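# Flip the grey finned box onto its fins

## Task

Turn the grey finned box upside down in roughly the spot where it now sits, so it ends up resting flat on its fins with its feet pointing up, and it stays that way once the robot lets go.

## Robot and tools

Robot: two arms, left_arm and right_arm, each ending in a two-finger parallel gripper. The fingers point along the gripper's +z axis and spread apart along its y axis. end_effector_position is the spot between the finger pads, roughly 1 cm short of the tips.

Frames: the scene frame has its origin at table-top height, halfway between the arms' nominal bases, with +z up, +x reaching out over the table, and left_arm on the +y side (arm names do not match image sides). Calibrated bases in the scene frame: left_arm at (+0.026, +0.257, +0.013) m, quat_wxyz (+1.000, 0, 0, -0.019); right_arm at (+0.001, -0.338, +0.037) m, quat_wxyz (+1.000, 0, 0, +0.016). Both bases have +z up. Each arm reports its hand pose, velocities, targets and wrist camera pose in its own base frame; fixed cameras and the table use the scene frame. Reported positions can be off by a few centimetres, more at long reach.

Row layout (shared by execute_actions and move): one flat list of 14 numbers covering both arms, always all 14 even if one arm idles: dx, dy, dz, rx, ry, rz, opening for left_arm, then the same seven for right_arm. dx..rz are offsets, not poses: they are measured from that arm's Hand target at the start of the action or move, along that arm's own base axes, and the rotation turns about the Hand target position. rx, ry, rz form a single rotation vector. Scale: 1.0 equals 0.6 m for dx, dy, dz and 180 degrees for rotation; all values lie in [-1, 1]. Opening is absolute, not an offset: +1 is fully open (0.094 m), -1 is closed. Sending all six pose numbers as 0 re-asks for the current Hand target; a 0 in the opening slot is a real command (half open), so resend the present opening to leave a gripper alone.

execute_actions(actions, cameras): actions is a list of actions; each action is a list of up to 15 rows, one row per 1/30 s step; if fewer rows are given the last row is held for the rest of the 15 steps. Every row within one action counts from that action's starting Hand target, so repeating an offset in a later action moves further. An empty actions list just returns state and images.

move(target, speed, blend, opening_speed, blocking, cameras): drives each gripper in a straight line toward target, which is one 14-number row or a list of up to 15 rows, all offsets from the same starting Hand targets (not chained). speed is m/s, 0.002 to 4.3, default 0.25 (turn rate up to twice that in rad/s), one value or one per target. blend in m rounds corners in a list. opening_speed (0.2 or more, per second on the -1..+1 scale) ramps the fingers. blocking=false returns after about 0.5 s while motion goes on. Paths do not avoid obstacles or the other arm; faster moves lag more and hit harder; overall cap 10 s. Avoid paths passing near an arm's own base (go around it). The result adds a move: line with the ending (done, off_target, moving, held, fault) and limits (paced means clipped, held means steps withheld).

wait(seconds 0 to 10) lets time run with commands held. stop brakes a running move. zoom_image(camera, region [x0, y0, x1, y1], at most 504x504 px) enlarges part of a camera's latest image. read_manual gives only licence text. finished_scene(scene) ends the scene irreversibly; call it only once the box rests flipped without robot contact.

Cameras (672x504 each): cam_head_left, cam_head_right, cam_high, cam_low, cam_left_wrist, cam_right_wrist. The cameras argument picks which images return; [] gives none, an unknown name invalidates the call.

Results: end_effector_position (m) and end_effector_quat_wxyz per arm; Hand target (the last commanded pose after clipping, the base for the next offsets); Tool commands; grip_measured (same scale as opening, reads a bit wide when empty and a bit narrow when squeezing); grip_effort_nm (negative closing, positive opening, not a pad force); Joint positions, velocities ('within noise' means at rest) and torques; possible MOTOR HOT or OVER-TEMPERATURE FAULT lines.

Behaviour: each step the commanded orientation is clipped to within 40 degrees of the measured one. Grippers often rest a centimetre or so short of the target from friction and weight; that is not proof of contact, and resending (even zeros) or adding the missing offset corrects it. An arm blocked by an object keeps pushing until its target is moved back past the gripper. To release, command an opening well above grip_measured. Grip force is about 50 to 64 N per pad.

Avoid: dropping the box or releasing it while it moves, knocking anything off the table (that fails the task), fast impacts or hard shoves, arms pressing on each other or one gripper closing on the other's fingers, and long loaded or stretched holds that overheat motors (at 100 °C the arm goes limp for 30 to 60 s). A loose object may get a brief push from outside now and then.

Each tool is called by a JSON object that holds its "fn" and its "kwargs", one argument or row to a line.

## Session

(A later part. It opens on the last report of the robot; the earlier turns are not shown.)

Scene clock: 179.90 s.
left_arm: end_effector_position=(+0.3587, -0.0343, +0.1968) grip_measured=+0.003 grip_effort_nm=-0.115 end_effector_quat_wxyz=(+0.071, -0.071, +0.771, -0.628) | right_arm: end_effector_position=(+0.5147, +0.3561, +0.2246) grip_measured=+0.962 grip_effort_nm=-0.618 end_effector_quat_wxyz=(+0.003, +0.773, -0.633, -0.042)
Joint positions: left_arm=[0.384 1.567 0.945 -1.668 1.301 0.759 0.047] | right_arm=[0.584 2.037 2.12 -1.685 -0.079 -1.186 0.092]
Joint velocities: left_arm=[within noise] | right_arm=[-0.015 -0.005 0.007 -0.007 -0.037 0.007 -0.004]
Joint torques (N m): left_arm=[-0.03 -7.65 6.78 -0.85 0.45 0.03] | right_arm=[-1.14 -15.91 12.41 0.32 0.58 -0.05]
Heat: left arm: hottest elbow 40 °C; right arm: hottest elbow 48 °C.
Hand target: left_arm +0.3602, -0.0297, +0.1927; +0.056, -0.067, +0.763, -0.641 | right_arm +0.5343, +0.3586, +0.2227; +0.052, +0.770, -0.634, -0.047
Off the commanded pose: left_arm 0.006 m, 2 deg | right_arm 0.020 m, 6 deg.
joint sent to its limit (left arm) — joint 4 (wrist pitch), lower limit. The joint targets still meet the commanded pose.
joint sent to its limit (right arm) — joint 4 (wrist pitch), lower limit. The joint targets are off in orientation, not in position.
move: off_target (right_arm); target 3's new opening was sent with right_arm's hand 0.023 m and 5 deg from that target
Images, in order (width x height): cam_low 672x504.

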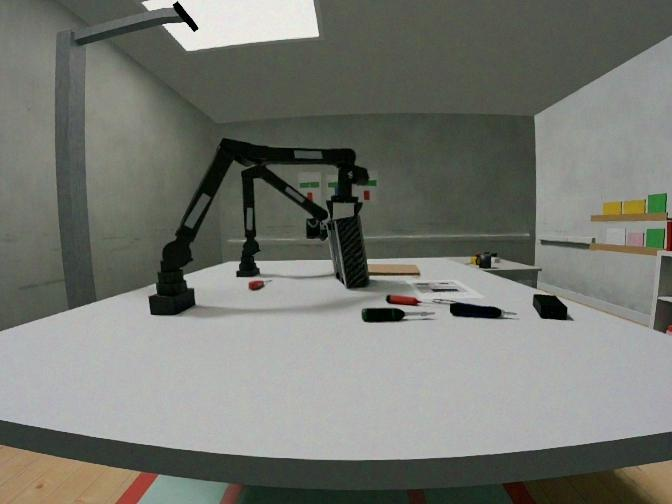

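{"fn": "move", "kwargs": {
  "target": [0,0,0,0,0,0,0,0.055,0.011,0,0,0,0,0.97],
  "speed": 0.03,
  "cameras": ["cam_low","cam_right_wrist"]
}}

{"fn": "zoom_image", "kwargs": {
  "camera": "cam_low",
  "region": [280, 150, 420, 310]
}}

Scene clock: 189.23 s.
left_arm: end_effector_position=(+0.3587, -0.0343, +0.1968) grip_measured=+0.003 grip_effort_nm=-0.115 end_effector_quat_wxyz=(+0.071, -0.071, +0.771, -0.628) | right_arm: end_effector_position=(+0.5505, +0.3690, +0.2173) grip_measured=+0.971 grip_effort_nm=-0.066 end_effector_quat_wxyz=(-0.015, +0.774, -0.633, -0.028)
Joint positions: left_arm=[0.384 1.567 0.945 -1.668 1.301 0.759 0.047] | right_arm=[0.575 2.132 2.257 -1.685 -0.063 -1.195 0.093]
Joint velocities: within noise
Joint torques (N m): left_arm=[0.03 -7.65 6.78 -0.85 0.45 0.03] | right_arm=[-2.14 -18.96 11.54 0.42 -0.01 -0.11]
Heat: left arm: hottest elbow 40 °C; right arm: hottest elbow 49 °C.
Hand target: left_arm +0.3602, -0.0297, +0.1927; +0.056, -0.067, +0.763, -0.641 | right_arm +0.5673, +0.3652, +0.2228; +0.052, +0.770, -0.634, -0.047
Off the commanded pose: left_arm 0.006 m, 2 deg | right_arm 0.018 m, 8 deg.
joint sent to its limit (left arm) — joint 4 (wrist pitch), lower limit. The joint targets still meet the commanded pose.
joint sent to its limit (right arm) — joint 4 (wrist pitch), lower limit. The joint targets are off in orientation, not in position.
move: off_target (right_arm)
Images, in order (width x height): cam_low 672x504, cam_right_wrist 672x504.

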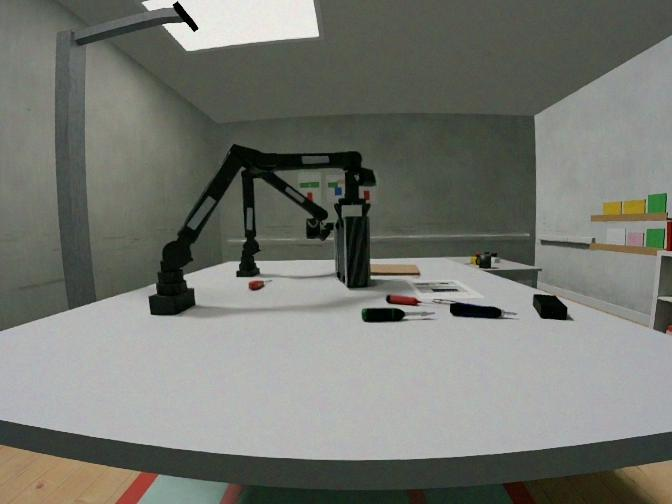

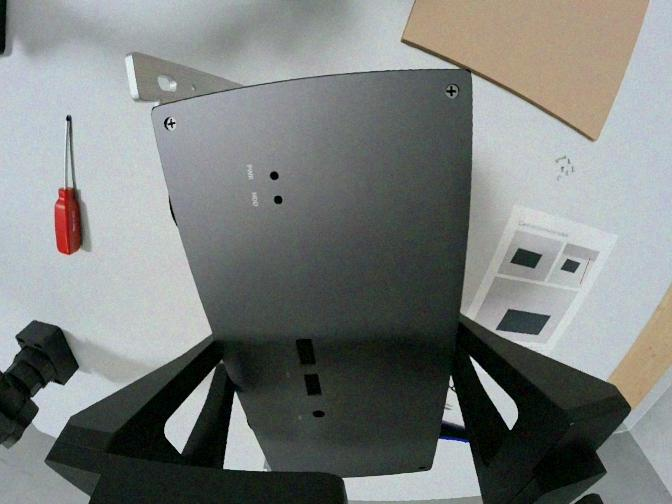

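Scaled by 3.150.

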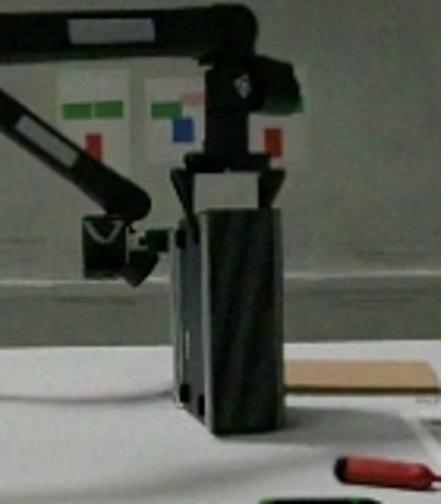

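{"fn": "move", "kwargs": {
  "target": [
    [0,0,0,0,0,0,0,-0.028,0.006,0.0,0.0085,-0.0435,0,1],
    [0,0,0,0,0,0,0,-0.030,0.044,0.0,0.0085,-0.0435,0,1],
    [0,0,0,0,0,0,0,-0.030,0.044,-0.055,0.0085,-0.0435,0,1]
  ],
  "speed": 0.05,
  "cameras": ["cam_low","cam_right_wrist"]
}}

{"fn": "zoom_image", "kwargs": {
  "camera": "cam_low",
  "region": [280, 150, 420, 310]
}}

Scene clock: 209.53 s.
left_arm: end_effector_position=(+0.3587, -0.0343, +0.1968) grip_measured=+0.003 grip_effort_nm=-0.120 end_effector_quat_wxyz=(+0.071, -0.071, +0.771, -0.628) | right_arm: end_effector_position=(+0.5478, +0.3789, +0.2012) grip_measured=+0.999 grip_effort_nm=0.037 end_effector_quat_wxyz=(+0.003, +0.773, -0.634, -0.003)
Joint positions: left_arm=[0.384 1.567 0.945 -1.668 1.301 0.759 0.047] | right_arm=[0.605 2.157 2.258 -1.679 -0.005 -1.163 0.094]
Joint velocities: within noise
Joint torques (N m): left_arm=[0.09 -7.82 6.82 -0.83 0.46 0.03] | right_arm=[0.79 -19.31 7.98 1.37 -0.18 0.13]
Heat: left arm: hottest elbow 40 °C; right arm: hottest elbow 47 °C.
Hand target: left_arm +0.3602, -0.0297, +0.1927; +0.056, -0.067, +0.763, -0.641 | right_arm +0.5492, +0.3918, +0.1898; -0.002, +0.773, -0.635, -0.003
Off the commanded pose: left_arm 0.006 m, 2 deg | right_arm 0.017 m, 1 deg.
joint sent to its limit (left arm) — joint 4 (wrist pitch), lower limit. The joint targets still meet the commanded pose.
move: off_target (right_arm)
Images, in order (width x height): cam_low 672x504, cam_right_wrist 672x504.

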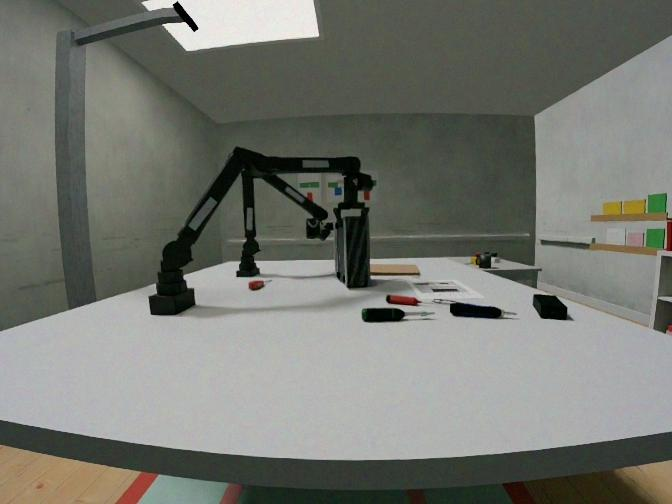

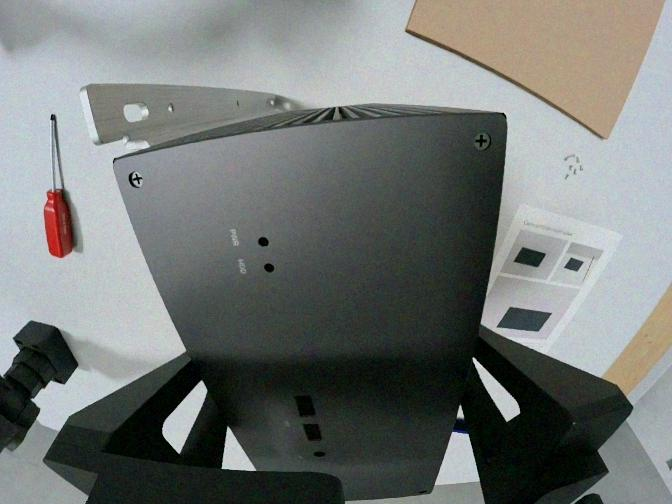

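Scaled by 3.150.

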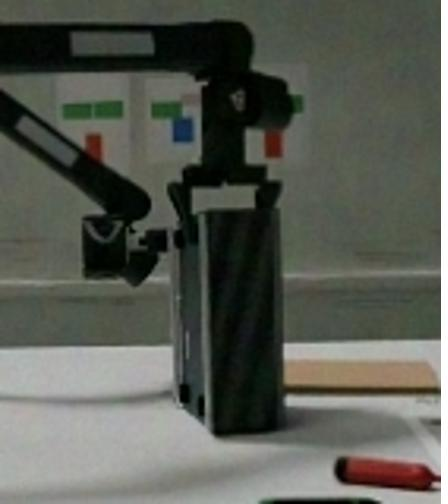

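{"fn": "move", "kwargs": {
  "target": [
    [0,0,0,0,0,0,0,0,0,-0.03,0,0,0,1],
    [0,0,0,0,0,0,0,0,0,-0.03,0,0,0,0.5],
    [0,0,0,0,0,0,0,-0.01,0,0.16,0,0,0,-1]
  ],
  "speed": 0.06,
  "opening_speed": 0.6,
  "cameras": ["cam_low"]
}}

{"fn": "zoom_image", "kwargs": {
  "camera": "cam_low",
  "region": [280, 150, 420, 310]
}}

Scene clock: 226.07 s.
left_arm: end_effector_position=(+0.3587, -0.0343, +0.1968) grip_measured=+0.003 grip_effort_nm=-0.120 end_effector_quat_wxyz=(+0.071, -0.071, +0.771, -0.628) | right_arm: end_effector_position=(+0.5462, +0.3808, +0.1855) grip_measured=+0.918 grip_effort_nm=-1.038 end_effector_quat_wxyz=(+0.010, +0.774, -0.633, -0.006)
Joint positions: left_arm=[0.384 1.567 0.945 -1.668 1.301 0.759 0.047] | right_arm=[0.608 2.166 2.233 -1.66 -0.005 -1.163 0.09]
Joint velocities: within noise
Joint torques (N m): left_arm=[0.03 -7.77 6.8 -0.85 0.45 0.03] | right_arm=[0.67 -30.15 13.53 -0.5 -0.2 0.18]
Heat: left arm: hottest elbow 40 °C; right arm: hottest elbow 48 °C.
Hand target: left_arm +0.3602, -0.0297, +0.1927; +0.056, -0.067, +0.763, -0.641 | right_arm +0.5432, +0.3917, +0.2857; -0.001, +0.773, -0.635, -0.003
Off the commanded pose: left_arm 0.006 m, 2 deg | right_arm 0.101 m, 1 deg.
joint sent to its limit (left arm) — joint 4 (wrist pitch), lower limit. The joint targets still meet the commanded pose.
joint sent to its limit (right arm) — joint 4 (wrist pitch), lower limit. The joint targets are off in position and orientation.
move: off_target (right_arm); target 2's new opening was sent with right_arm's hand 0.015 m and 1 deg from that target; target 3's new opening was sent with right_arm's hand 0.101 m and 1 deg from that target
Images, in order (width x height): cam_low 672x504.

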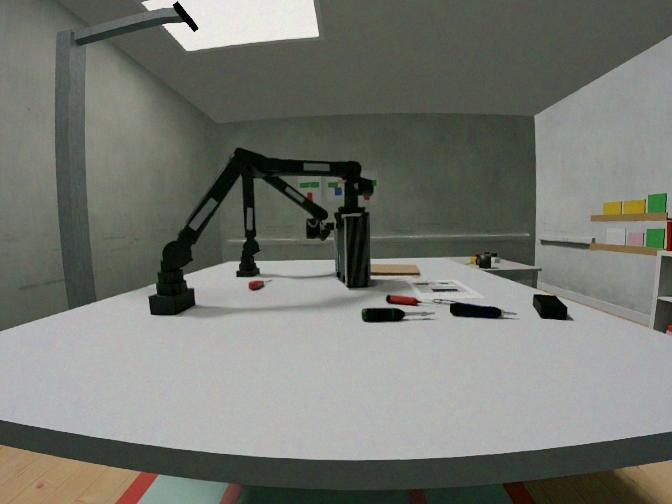

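Scaled by 3.150.

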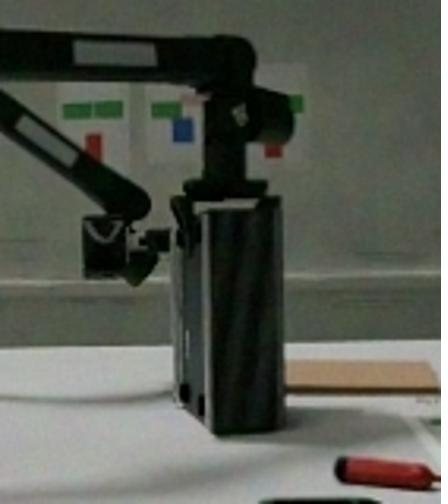

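Twist.

{"fn": "move", "kwargs": {
  "target": [
    [0,0,0,0,0,0,0,-0.02,0,0.02,0,0,-0.47,-1],
    [0,0,0,0,0,0,0,-0.04,0,0.02,0,0,-0.93,-1]
  ],
  "speed": 0.2,
  "cameras": ["cam_low","cam_high","cam_head_left"]
}}

{"fn": "zoom_image", "kwargs": {
  "camera": "cam_low",
  "region": [280, 150, 420, 310]
}}

Scene clock: 238.97 s.
left_arm: end_effector_position=(+0.3587, -0.0342, +0.1968) grip_measured=+0.003 grip_effort_nm=-0.125 end_effector_quat_wxyz=(+0.071, -0.071, +0.771, -0.628) | right_arm: end_effector_position=(+0.5130, +0.3883, +0.1877) grip_measured=+0.918 grip_effort_nm=-1.048 end_effector_quat_wxyz=(-0.016, +0.528, +0.848, -0.032)
Joint positions: left_arm=[0.384 1.567 0.945 -1.668 1.301 0.759 0.047] | right_arm=[0.647 2.126 2.169 -1.685 -0.006 1.761 0.09]
Joint velocities: within noise
Joint torques (N m): left_arm=[0.03 -7.65 6.76 -0.91 0.46 0.02] | right_arm=[-0.38 -31.79 12.71 0.29 0.47 0.38]
Heat: left arm: hottest elbow 40 °C; right arm: hottest elbow 50 °C.
Hand target: left_arm +0.3602, -0.0296, +0.1927; +0.057, -0.067, +0.763, -0.641 | right_arm +0.5193, +0.3916, +0.2978; +0.003, +0.546, +0.838, -0.001
Off the commanded pose: left_arm 0.006 m, 2 deg | right_arm 0.110 m, 5 deg.
joint sent to its limit (left arm) — joint 4 (wrist pitch), lower limit. The joint targets still meet the commanded pose.
joint sent to its limit (right arm) — joint 4 (wrist pitch), lower limit. The joint targets are off in position and orientation.
move: off_target (right_arm)
Images, in order (width x height): cam_head_left 672x504, cam_high 672x504, cam_low 672x504.

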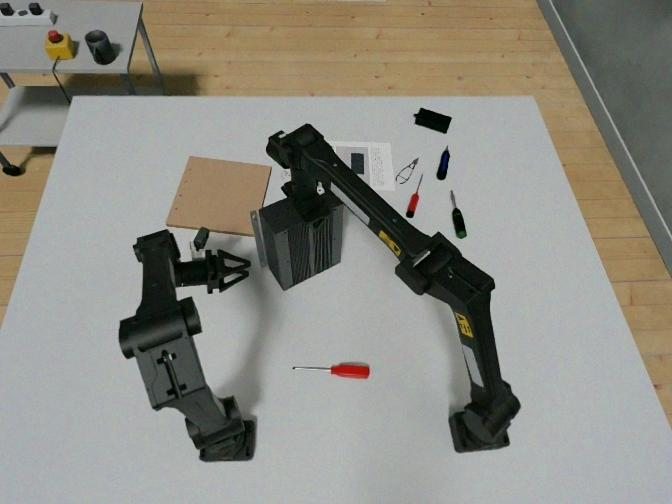

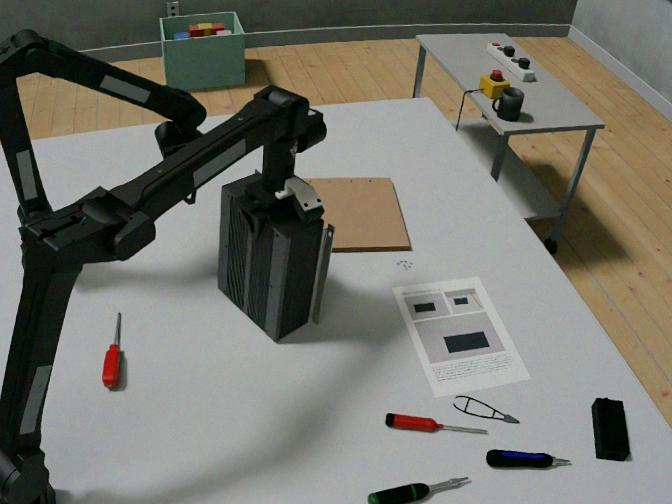

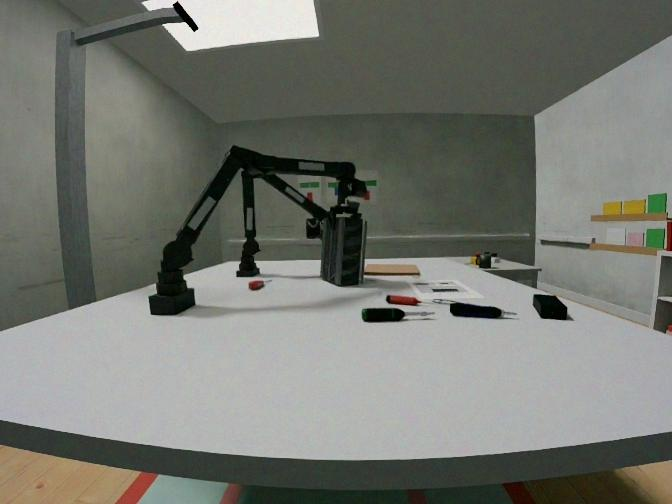

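Scaled by 3.150.

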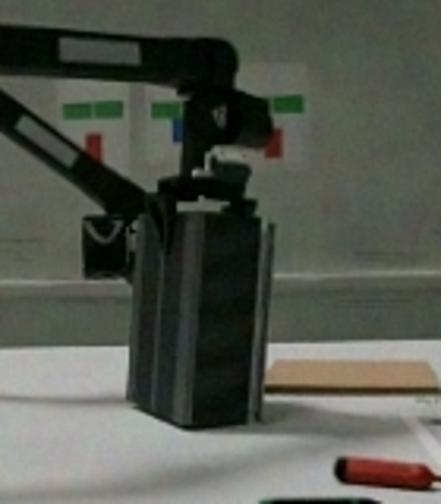

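{"fn": "move", "kwargs": {
  "target": [
    [0,0.08,0.1,0,0,0,0,-0.02,-0.01,-0.098,0.034,-0.076,0,-1],
    [0,0.1,0.12,0,0,0,0,-0.066,-0.03,-0.11,0.068,-0.152,0,-1],
    [0,0.1,0.12,0,0,0,0,-0.119,-0.054,-0.136,0.097,-0.218,0,-1],
    [0,0.1,0.12,0,0,0,0,-0.1435,-0.065,-0.18,0.129,-0.29,0,-1]
  ],
  "speed": 0.07
}}

Scene clock: 271.57 s.
left_arm: end_effector_position=(+0.3547, +0.0221, +0.2489) grip_measured=+0.003 grip_effort_nm=-0.120 end_effector_quat_wxyz=(+0.118, -0.139, +0.789, -0.587) | right_arm: end_effector_position=(+0.4124, +0.3338, +0.1395) grip_measured=+0.916 grip_effort_nm=-1.043 end_effector_quat_wxyz=(+0.241, +0.494, +0.762, +0.343)
Joint positions: left_arm=[0.539 1.413 1 -1.668 1.241 0.558 0.047] | right_arm=[0.776 1.431 0.836 -0.15 0.294 1.795 0.09]
Joint velocities: within noise
Joint torques (N m): left_arm=[0.03 -9.23 10.56 -0.53 0.54 -0.23] | right_arm=[-0.03 -13.1 10.8 4 0.76 -0.29]
Heat: left arm: hottest elbow 41 °C; right arm: hottest elbow 50 °C.
Hand target: left_arm +0.3602, +0.0303, +0.2645; +0.056, -0.067, +0.763, -0.641 | right_arm +0.4331, +0.3527, +0.1897; +0.263, +0.481, +0.734, +0.401
Off the commanded pose: left_arm 0.019 m, 13 deg | right_arm 0.058 m, 8 deg.
joint sent to its limit (left arm) — joint 4 (wrist pitch), lower limit. The joint targets are off in orientation, not in position.
move: off_target (left_arm, right_arm)

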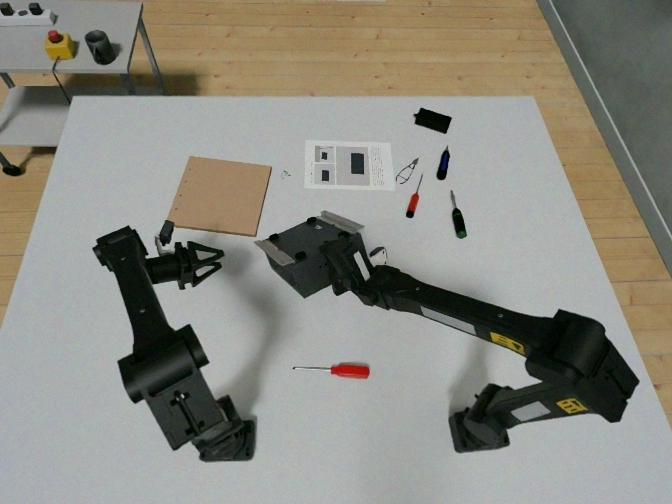

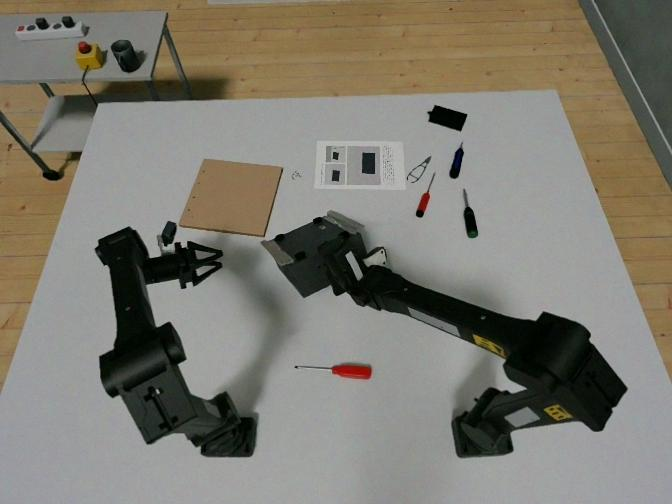

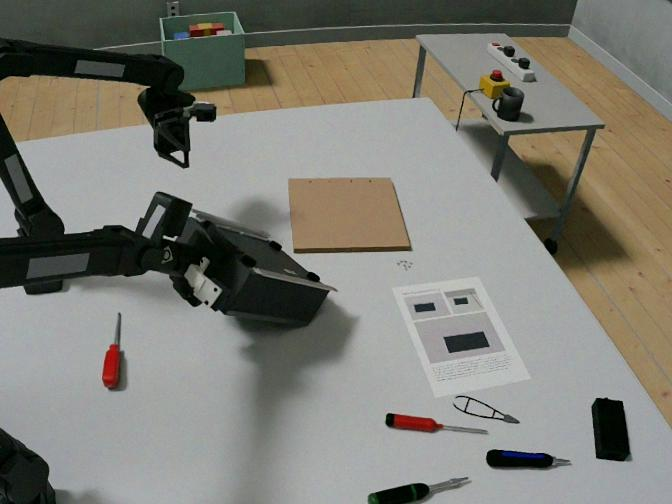

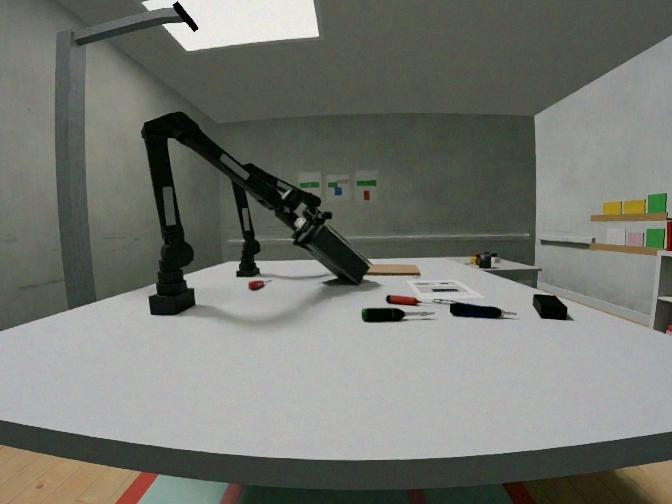

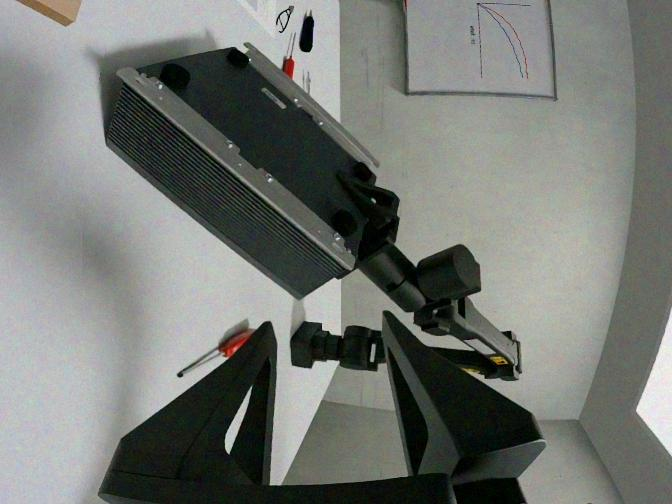

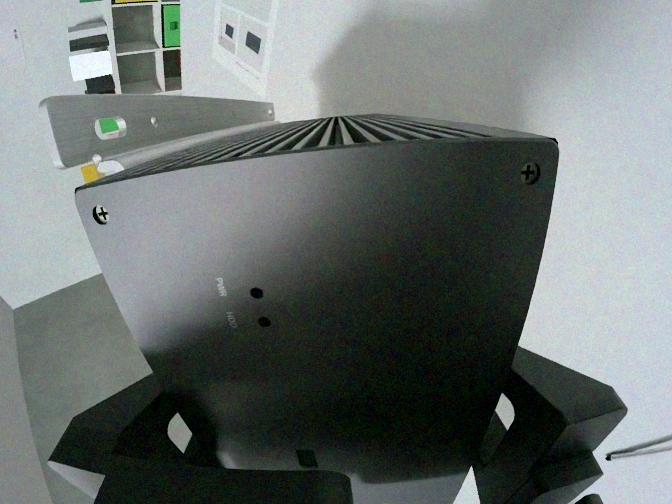

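{"fn": "move", "kwargs": {
  "target": [
    [0,0,0,0,0,0,0,-0.055,-0.0245,-0.076,0.033,-0.073,0,-1],
    [0,0,0,0,0,0,0,-0.087,-0.0385,-0.15,0.060,-0.134,0,-1],
    [0,0,0,0,0,0,0,-0.107,-0.048,-0.208,0.068,-0.152,0,-1]
  ],
  "speed": 0.05
}}

{"fn": "zoom_image", "kwargs": {
  "camera": "cam_low",
  "region": [260, 220, 380, 310]
}}

Scene clock: 292.50 s.
left_arm: end_effector_position=(+0.3546, +0.0221, +0.2489) grip_measured=+0.003 grip_effort_nm=-0.120 end_effector_quat_wxyz=(+0.118, -0.139, +0.789, -0.587) | right_arm: end_effector_position=(+0.3613, +0.3086, +0.0392) grip_measured=+0.917 grip_effort_nm=-1.048 end_effector_quat_wxyz=(+0.366, +0.414, +0.627, +0.549)
Joint positions: left_arm=[0.539 1.413 1 -1.669 1.241 0.558 0.047] | right_arm=[0.872 1.965 0.43 1.39 0.468 1.633 0.09]
Joint velocities: within noise
Joint torques (N m): left_arm=[0.09 -9.17 10.56 -0.53 0.53 -0.23] | right_arm=[-0.09 -11.52 3.58 3.62 0 -0.44]
Heat: left arm: hottest elbow 44 °C; right arm: hottest elbow 51 °C.
Hand target: left_arm +0.3602, +0.0303, +0.2645; +0.056, -0.067, +0.763, -0.641 | right_arm +0.3690, +0.3239, +0.0650; +0.376, +0.398, +0.605, +0.578
Off the commanded pose: left_arm 0.019 m, 13 deg | right_arm 0.031 m, 5 deg.
joint sent to its limit (left arm) — joint 4 (wrist pitch), lower limit. The joint targets are off in orientation, not in position.
move: off_target (left_arm, right_arm)

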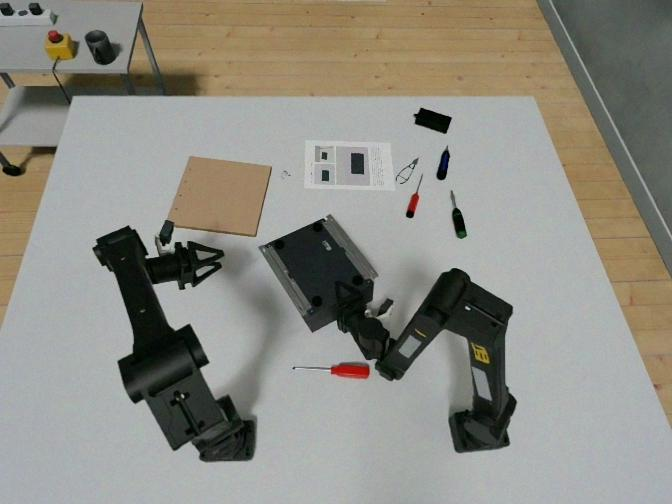

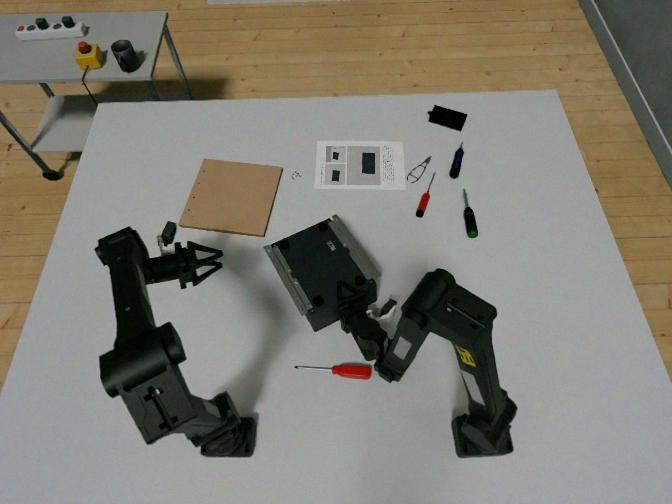

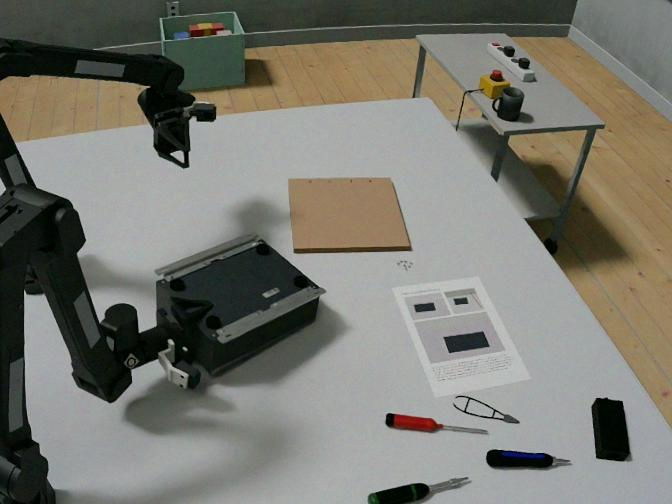

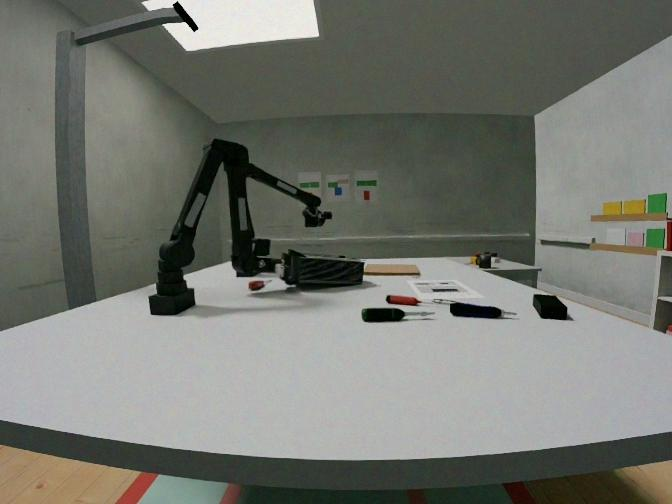

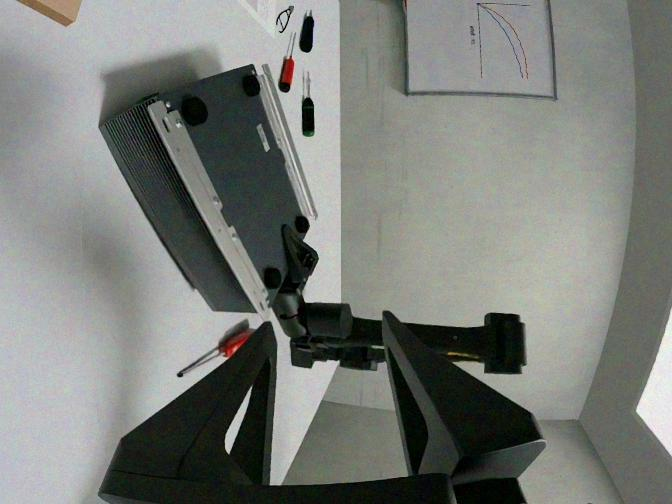

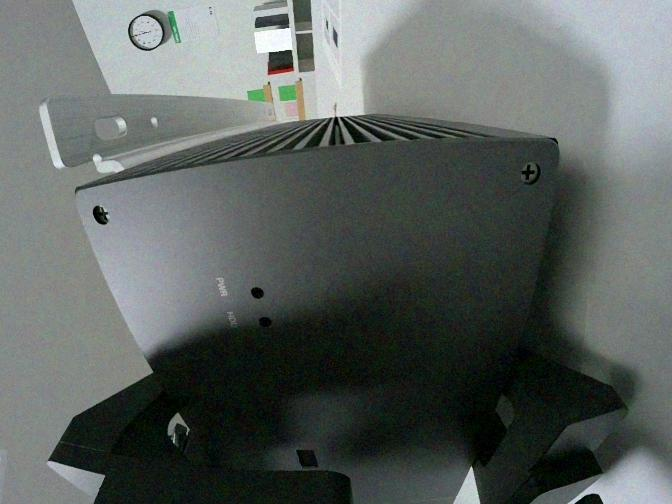

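Scaled by 4.200.

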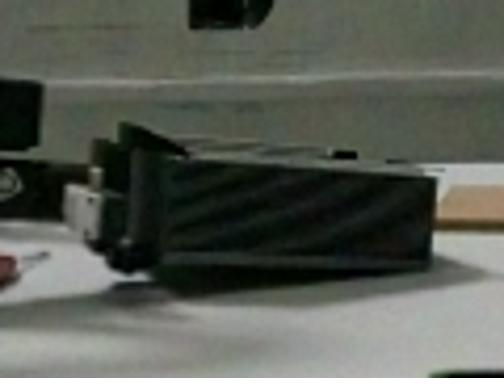

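{"fn": "move", "kwargs": {
  "target": [
    [-0.153,-0.18,-0.1,0,0,0.1,0,0,0,0,0,0,0,-1],
    [-0.153,-0.233,-0.24,0,0,0.1,0,0,0,0,0,0,0,-1]
  ],
  "speed": 0.15,
  "cameras": ["cam_left_wrist","cam_high","cam_head_left"]
}}

{"fn": "zoom_image", "kwargs": {
  "camera": "cam_high",
  "region": [100, 180, 340, 400]
}}

Scene clock: 329.83 s.
left_arm: end_effector_position=(+0.2694, -0.1068, +0.1222) grip_measured=+0.003 grip_effort_nm=-0.120 end_effector_quat_wxyz=(+0.160, -0.184, +0.743, -0.623) | right_arm: end_effector_position=(+0.3613, +0.3086, +0.0393) grip_measured=+0.917 grip_effort_nm=-1.038 end_effector_quat_wxyz=(+0.366, +0.414, +0.627, +0.549)
Joint positions: left_arm=[0.222 1.067 0.153 0.335 1.248 -1.007 0.047] | right_arm=[0.872 1.965 0.43 1.391 0.468 1.633 0.09]
Joint velocities: within noise
Joint torques (N m): left_arm=[-1.67 -0.67 6.3 2.54 0.3 -0.19] | right_arm=[-0.15 -11.99 3.84 3.55 0.02 -0.45]
Heat: left arm: hottest elbow 46 °C; right arm: hottest elbow 43 °C.
Hand target: left_arm +0.2685, -0.1095, +0.1206; +0.156, -0.185, +0.743, -0.624 | right_arm +0.3690, +0.3240, +0.0651; +0.376, +0.398, +0.605, +0.578
Off the commanded pose: left_arm 0.003 m, 1 deg | right_arm 0.031 m, 5 deg.
move: off_target (right_arm)
Images, in order (width x height): cam_head_left 672x504, cam_high 672x504, cam_left_wrist 672x504.

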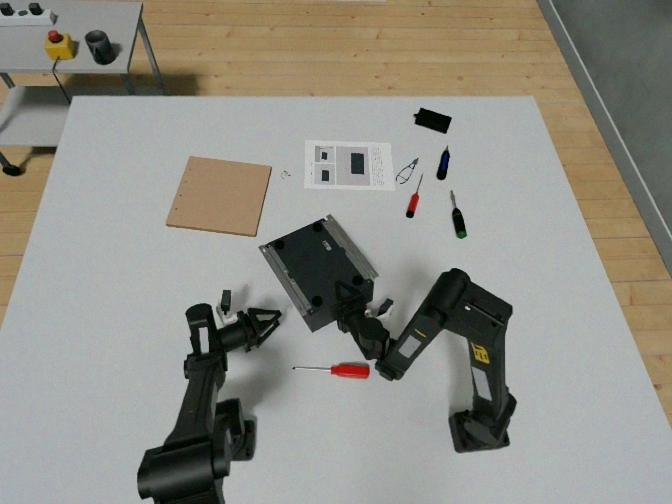

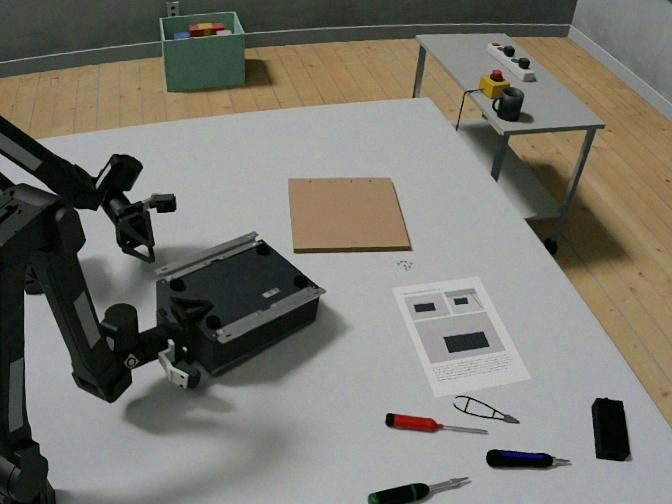

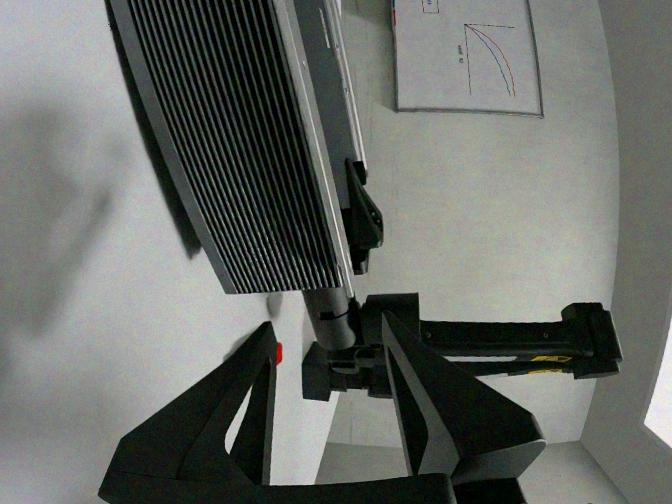

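Scaled by 2.100.

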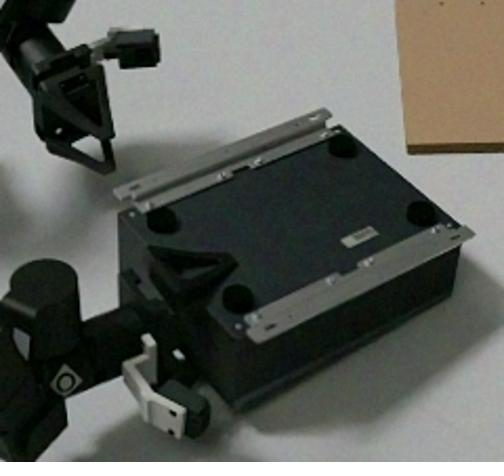

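{"fn": "move", "kwargs": {
  "target": [
    [0.022,0.01,0.015,0,0,0,0,0,0,0,0,0,0,-1],
    [0.06,-0.062,0.018,0,0,0,0,0,0,0,0,0,0,-1]
  ],
  "speed": 0.06,
  "cameras": ["cam_left_wrist","cam_high"]
}}

{"fn": "zoom_image", "kwargs": {
  "camera": "cam_high",
  "region": [100, 200, 300, 380]
}}

Scene clock: 339.50 s.
left_arm: end_effector_position=(+0.2927, -0.1439, +0.1227) grip_measured=+0.003 grip_effort_nm=-0.120 end_effector_quat_wxyz=(+0.150, -0.193, +0.746, -0.620) | right_arm: end_effector_position=(+0.3613, +0.3086, +0.0393) grip_measured=+0.917 grip_effort_nm=-1.033 end_effector_quat_wxyz=(+0.366, +0.414, +0.627, +0.549)
Joint positions: left_arm=[0.026 1.182 0.174 0.607 1.072 -1.231 0.047] | right_arm=[0.872 1.965 0.43 1.391 0.468 1.633 0.09]
Joint velocities: within noise
Joint torques (N m): left_arm=[-1.85 -1.44 8.4 2.7 0.19 -0.23] | right_arm=[0.56 -11.63 3.74 3.55 0.04 -0.49]
Heat: left arm: hottest elbow 45 °C; right arm: hottest elbow 41 °C.
Hand target: left_arm +0.3044, -0.1466, +0.1313; +0.156, -0.185, +0.743, -0.624 | right_arm +0.3690, +0.3240, +0.0651; +0.376, +0.398, +0.605, +0.578
Off the commanded pose: left_arm 0.015 m, 1 deg | right_arm 0.031 m, 5 deg.
move: off_target (left_arm, right_arm)
Images, in order (width x height): cam_high 672x504, cam_left_wrist 672x504.

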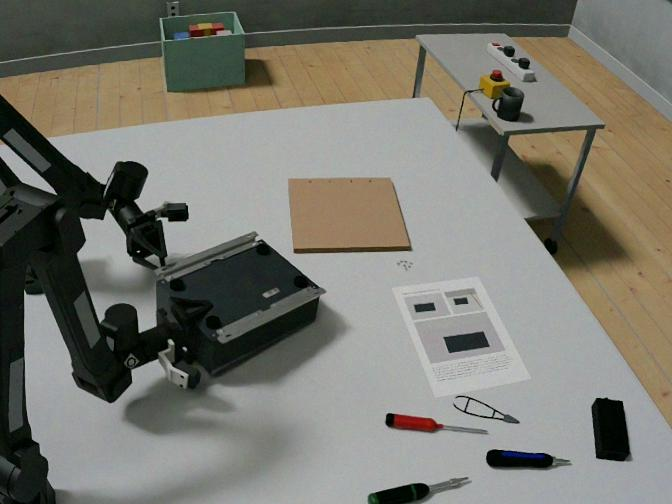

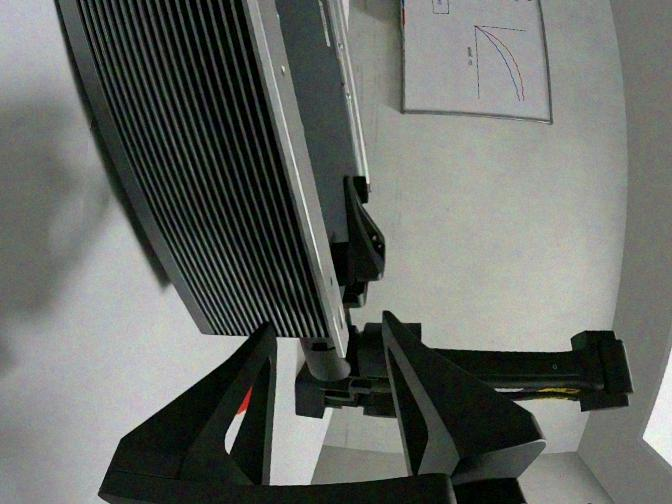

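Scaled by 2.520.

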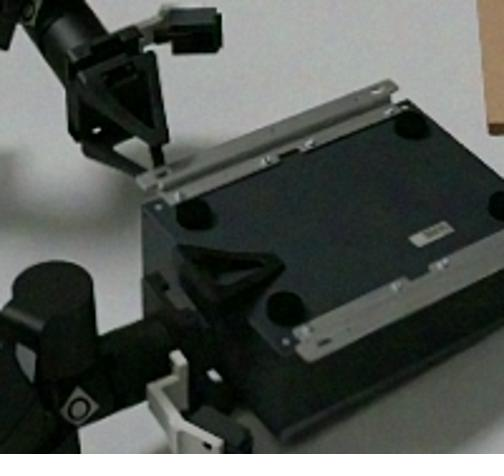

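{"fn": "move", "kwargs": {
  "target": [
    [0.04,-0.03,0.008,0,0,0,0,0,0,0,0,0,0,-1],
    [0.04,-0.03,0.008,0,0,0,-1,0,0,0,0,0,0,-1]
  ],
  "speed": 0.06,
  "opening_speed": 0.5,
  "cameras": ["cam_left_wrist","cam_high"]
}}

{"fn": "zoom_image", "kwargs": {
  "camera": "cam_high",
  "region": [100, 200, 300, 380]
}}

Scene clock: 351.40 s.
left_arm: end_effector_position=(+0.3172, -0.1603, +0.1202) grip_measured=-0.890 grip_effort_nm=-0.994 end_effector_quat_wxyz=(+0.137, -0.210, +0.746, -0.617) | right_arm: end_effector_position=(+0.3613, +0.3086, +0.0393) grip_measured=+0.917 grip_effort_nm=-1.043 end_effector_quat_wxyz=(+0.366, +0.414, +0.627, +0.549)
Joint positions: left_arm=[-0.048 1.277 0.232 0.664 0.997 -1.303 0.005] | right_arm=[0.872 1.965 0.43 1.391 0.468 1.631 0.09]
Joint velocities: within noise
Joint torques (N m): left_arm=[-1.67 -4.37 8.2 2.88 0.39 -0.01] | right_arm=[0.26 -12.16 3.64 3.52 0.03 -0.41]
Heat: left arm: hottest elbow 45 °C; right arm: hottest elbow 40 °C.
Hand target: left_arm +0.3285, -0.1647, +0.1363; +0.156, -0.185, +0.743, -0.624 | right_arm +0.3690, +0.3240, +0.0651; +0.376, +0.398, +0.605, +0.578
Off the commanded pose: left_arm 0.020 m, 4 deg | right_arm 0.031 m, 5 deg.
move: off_target (left_arm, right_arm); target 2's new opening was sent with left_arm's hand 0.015 m and 1 deg from that target
Images, in order (width x height): cam_high 672x504, cam_left_wrist 672x504.

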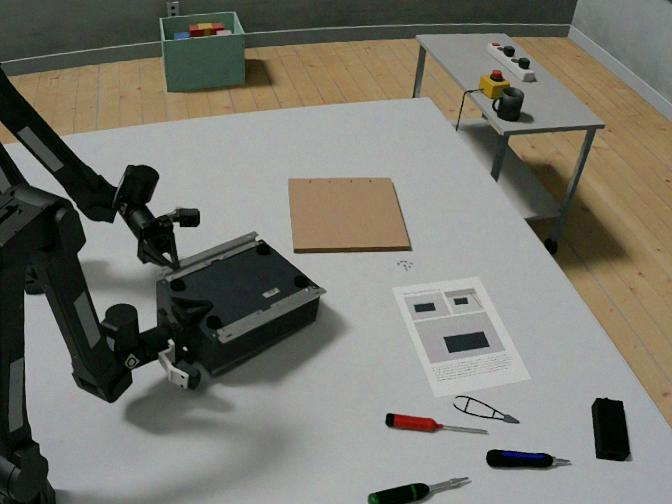

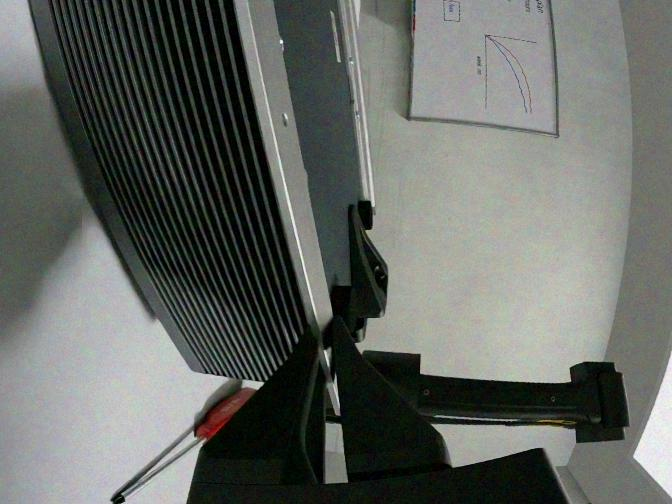

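Scaled by 2.520.

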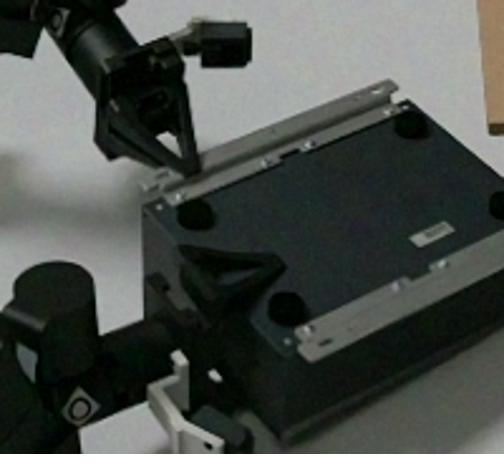

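{"fn": "move", "kwargs": {
  "target": [
    [0,0,0.13,0,0,0,-1,0,0,0,0,0,0,-1],
    [0,0,0.13,0,0,0,-1,-0.013,-0.025,-0.03,0,0,0,0.99],
    [0,0,0.13,0,0,0,-1,-0.02,-0.03,-0.035,0,0,0,1],
    [0,0,0.13,0,0,0,-1,-0.155,-0.09,-0.035,-0.01,0.024,0,1]
  ],
  "speed": 0.06
}}

Scene clock: 363.77 s.
left_arm: end_effector_position=(+0.2895, -0.1615, +0.1422) grip_measured=-0.911 grip_effort_nm=-1.009 end_effector_quat_wxyz=(+0.098, -0.231, +0.765, -0.593) | right_arm: end_effector_position=(+0.2790, +0.2651, +0.0365) grip_measured=+1.000 grip_effort_nm=-0.007 end_effector_quat_wxyz=(+0.365, +0.415, +0.638, +0.537)
Joint positions: left_arm=[-0.059 0.988 0.252 0.205 0.989 -1.245 0.004] | right_arm=[1.022 1.965 0.214 1.557 0.615 1.664 0.094]
Joint velocities: within noise
Joint torques (N m): left_arm=[-0.44 -6.01 16.18 3.66 0.95 -0.58] | right_arm=[0.38 -9.17 -0.34 2.74 0.17 -0.02]
Heat: left arm: hottest elbow 47 °C; right arm: hottest elbow 39 °C.
Hand target: left_arm +0.3285, -0.1646, +0.2141; +0.156, -0.185, +0.743, -0.624 | right_arm +0.2759, +0.2699, +0.0441; +0.359, +0.413, +0.628, +0.553
Off the commanded pose: left_arm 0.082 m, 10 deg | right_arm 0.010 m, 2 deg.
joint sent to its limit (right arm) — joint 4 (wrist pitch), upper limit. The joint targets still meet the commanded pose.
move: off_target (left_arm); target 2's new opening was sent with right_arm's hand 0.018 m and 4 deg from that target; target 3's new opening was sent with right_arm's hand 0.012 m and 2 deg from that target

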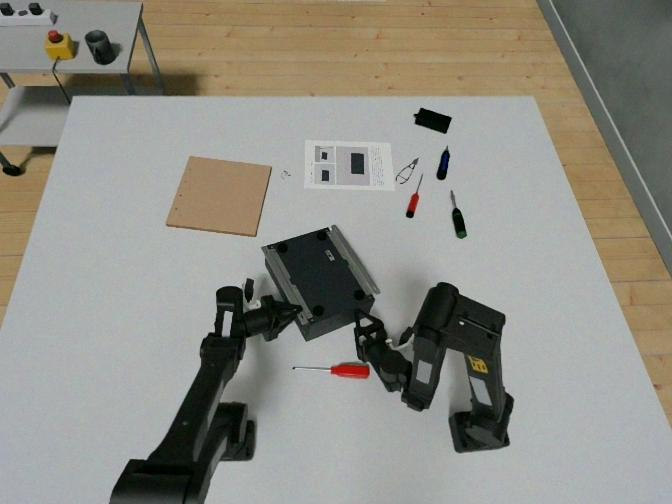

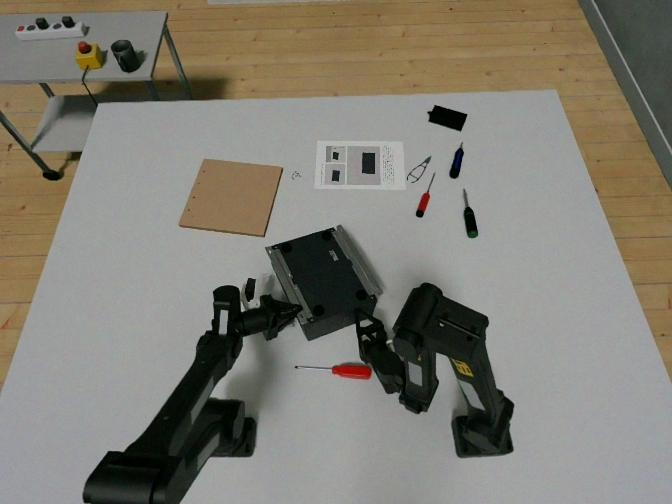

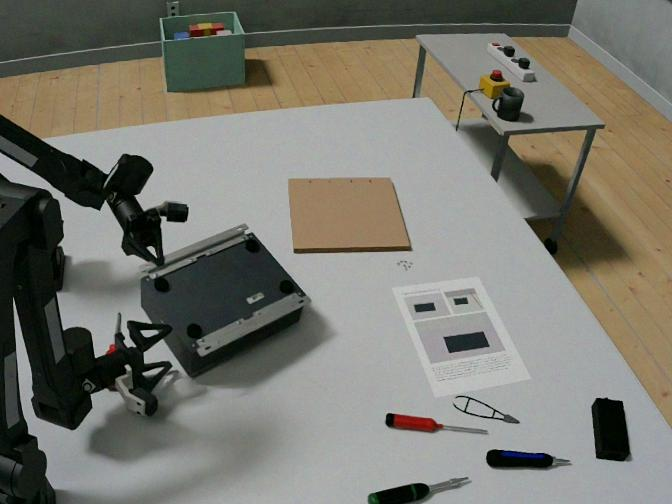

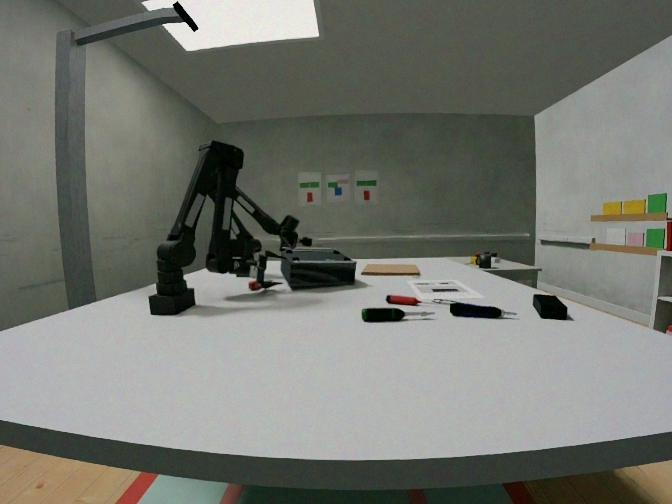

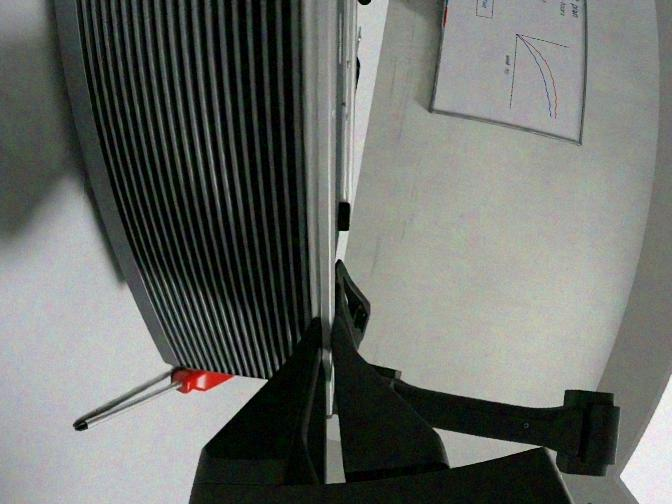

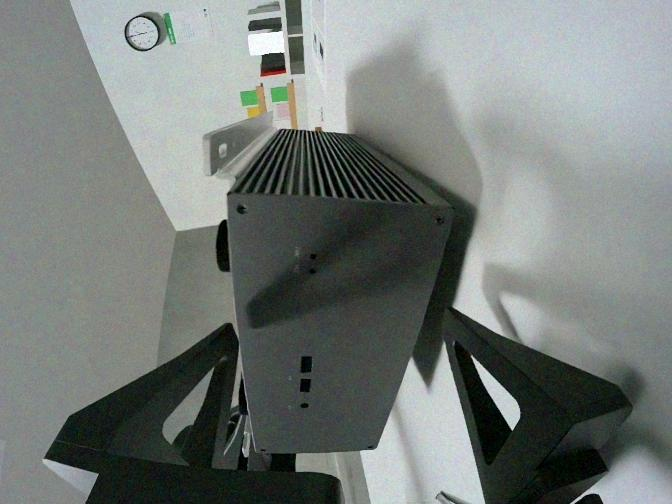

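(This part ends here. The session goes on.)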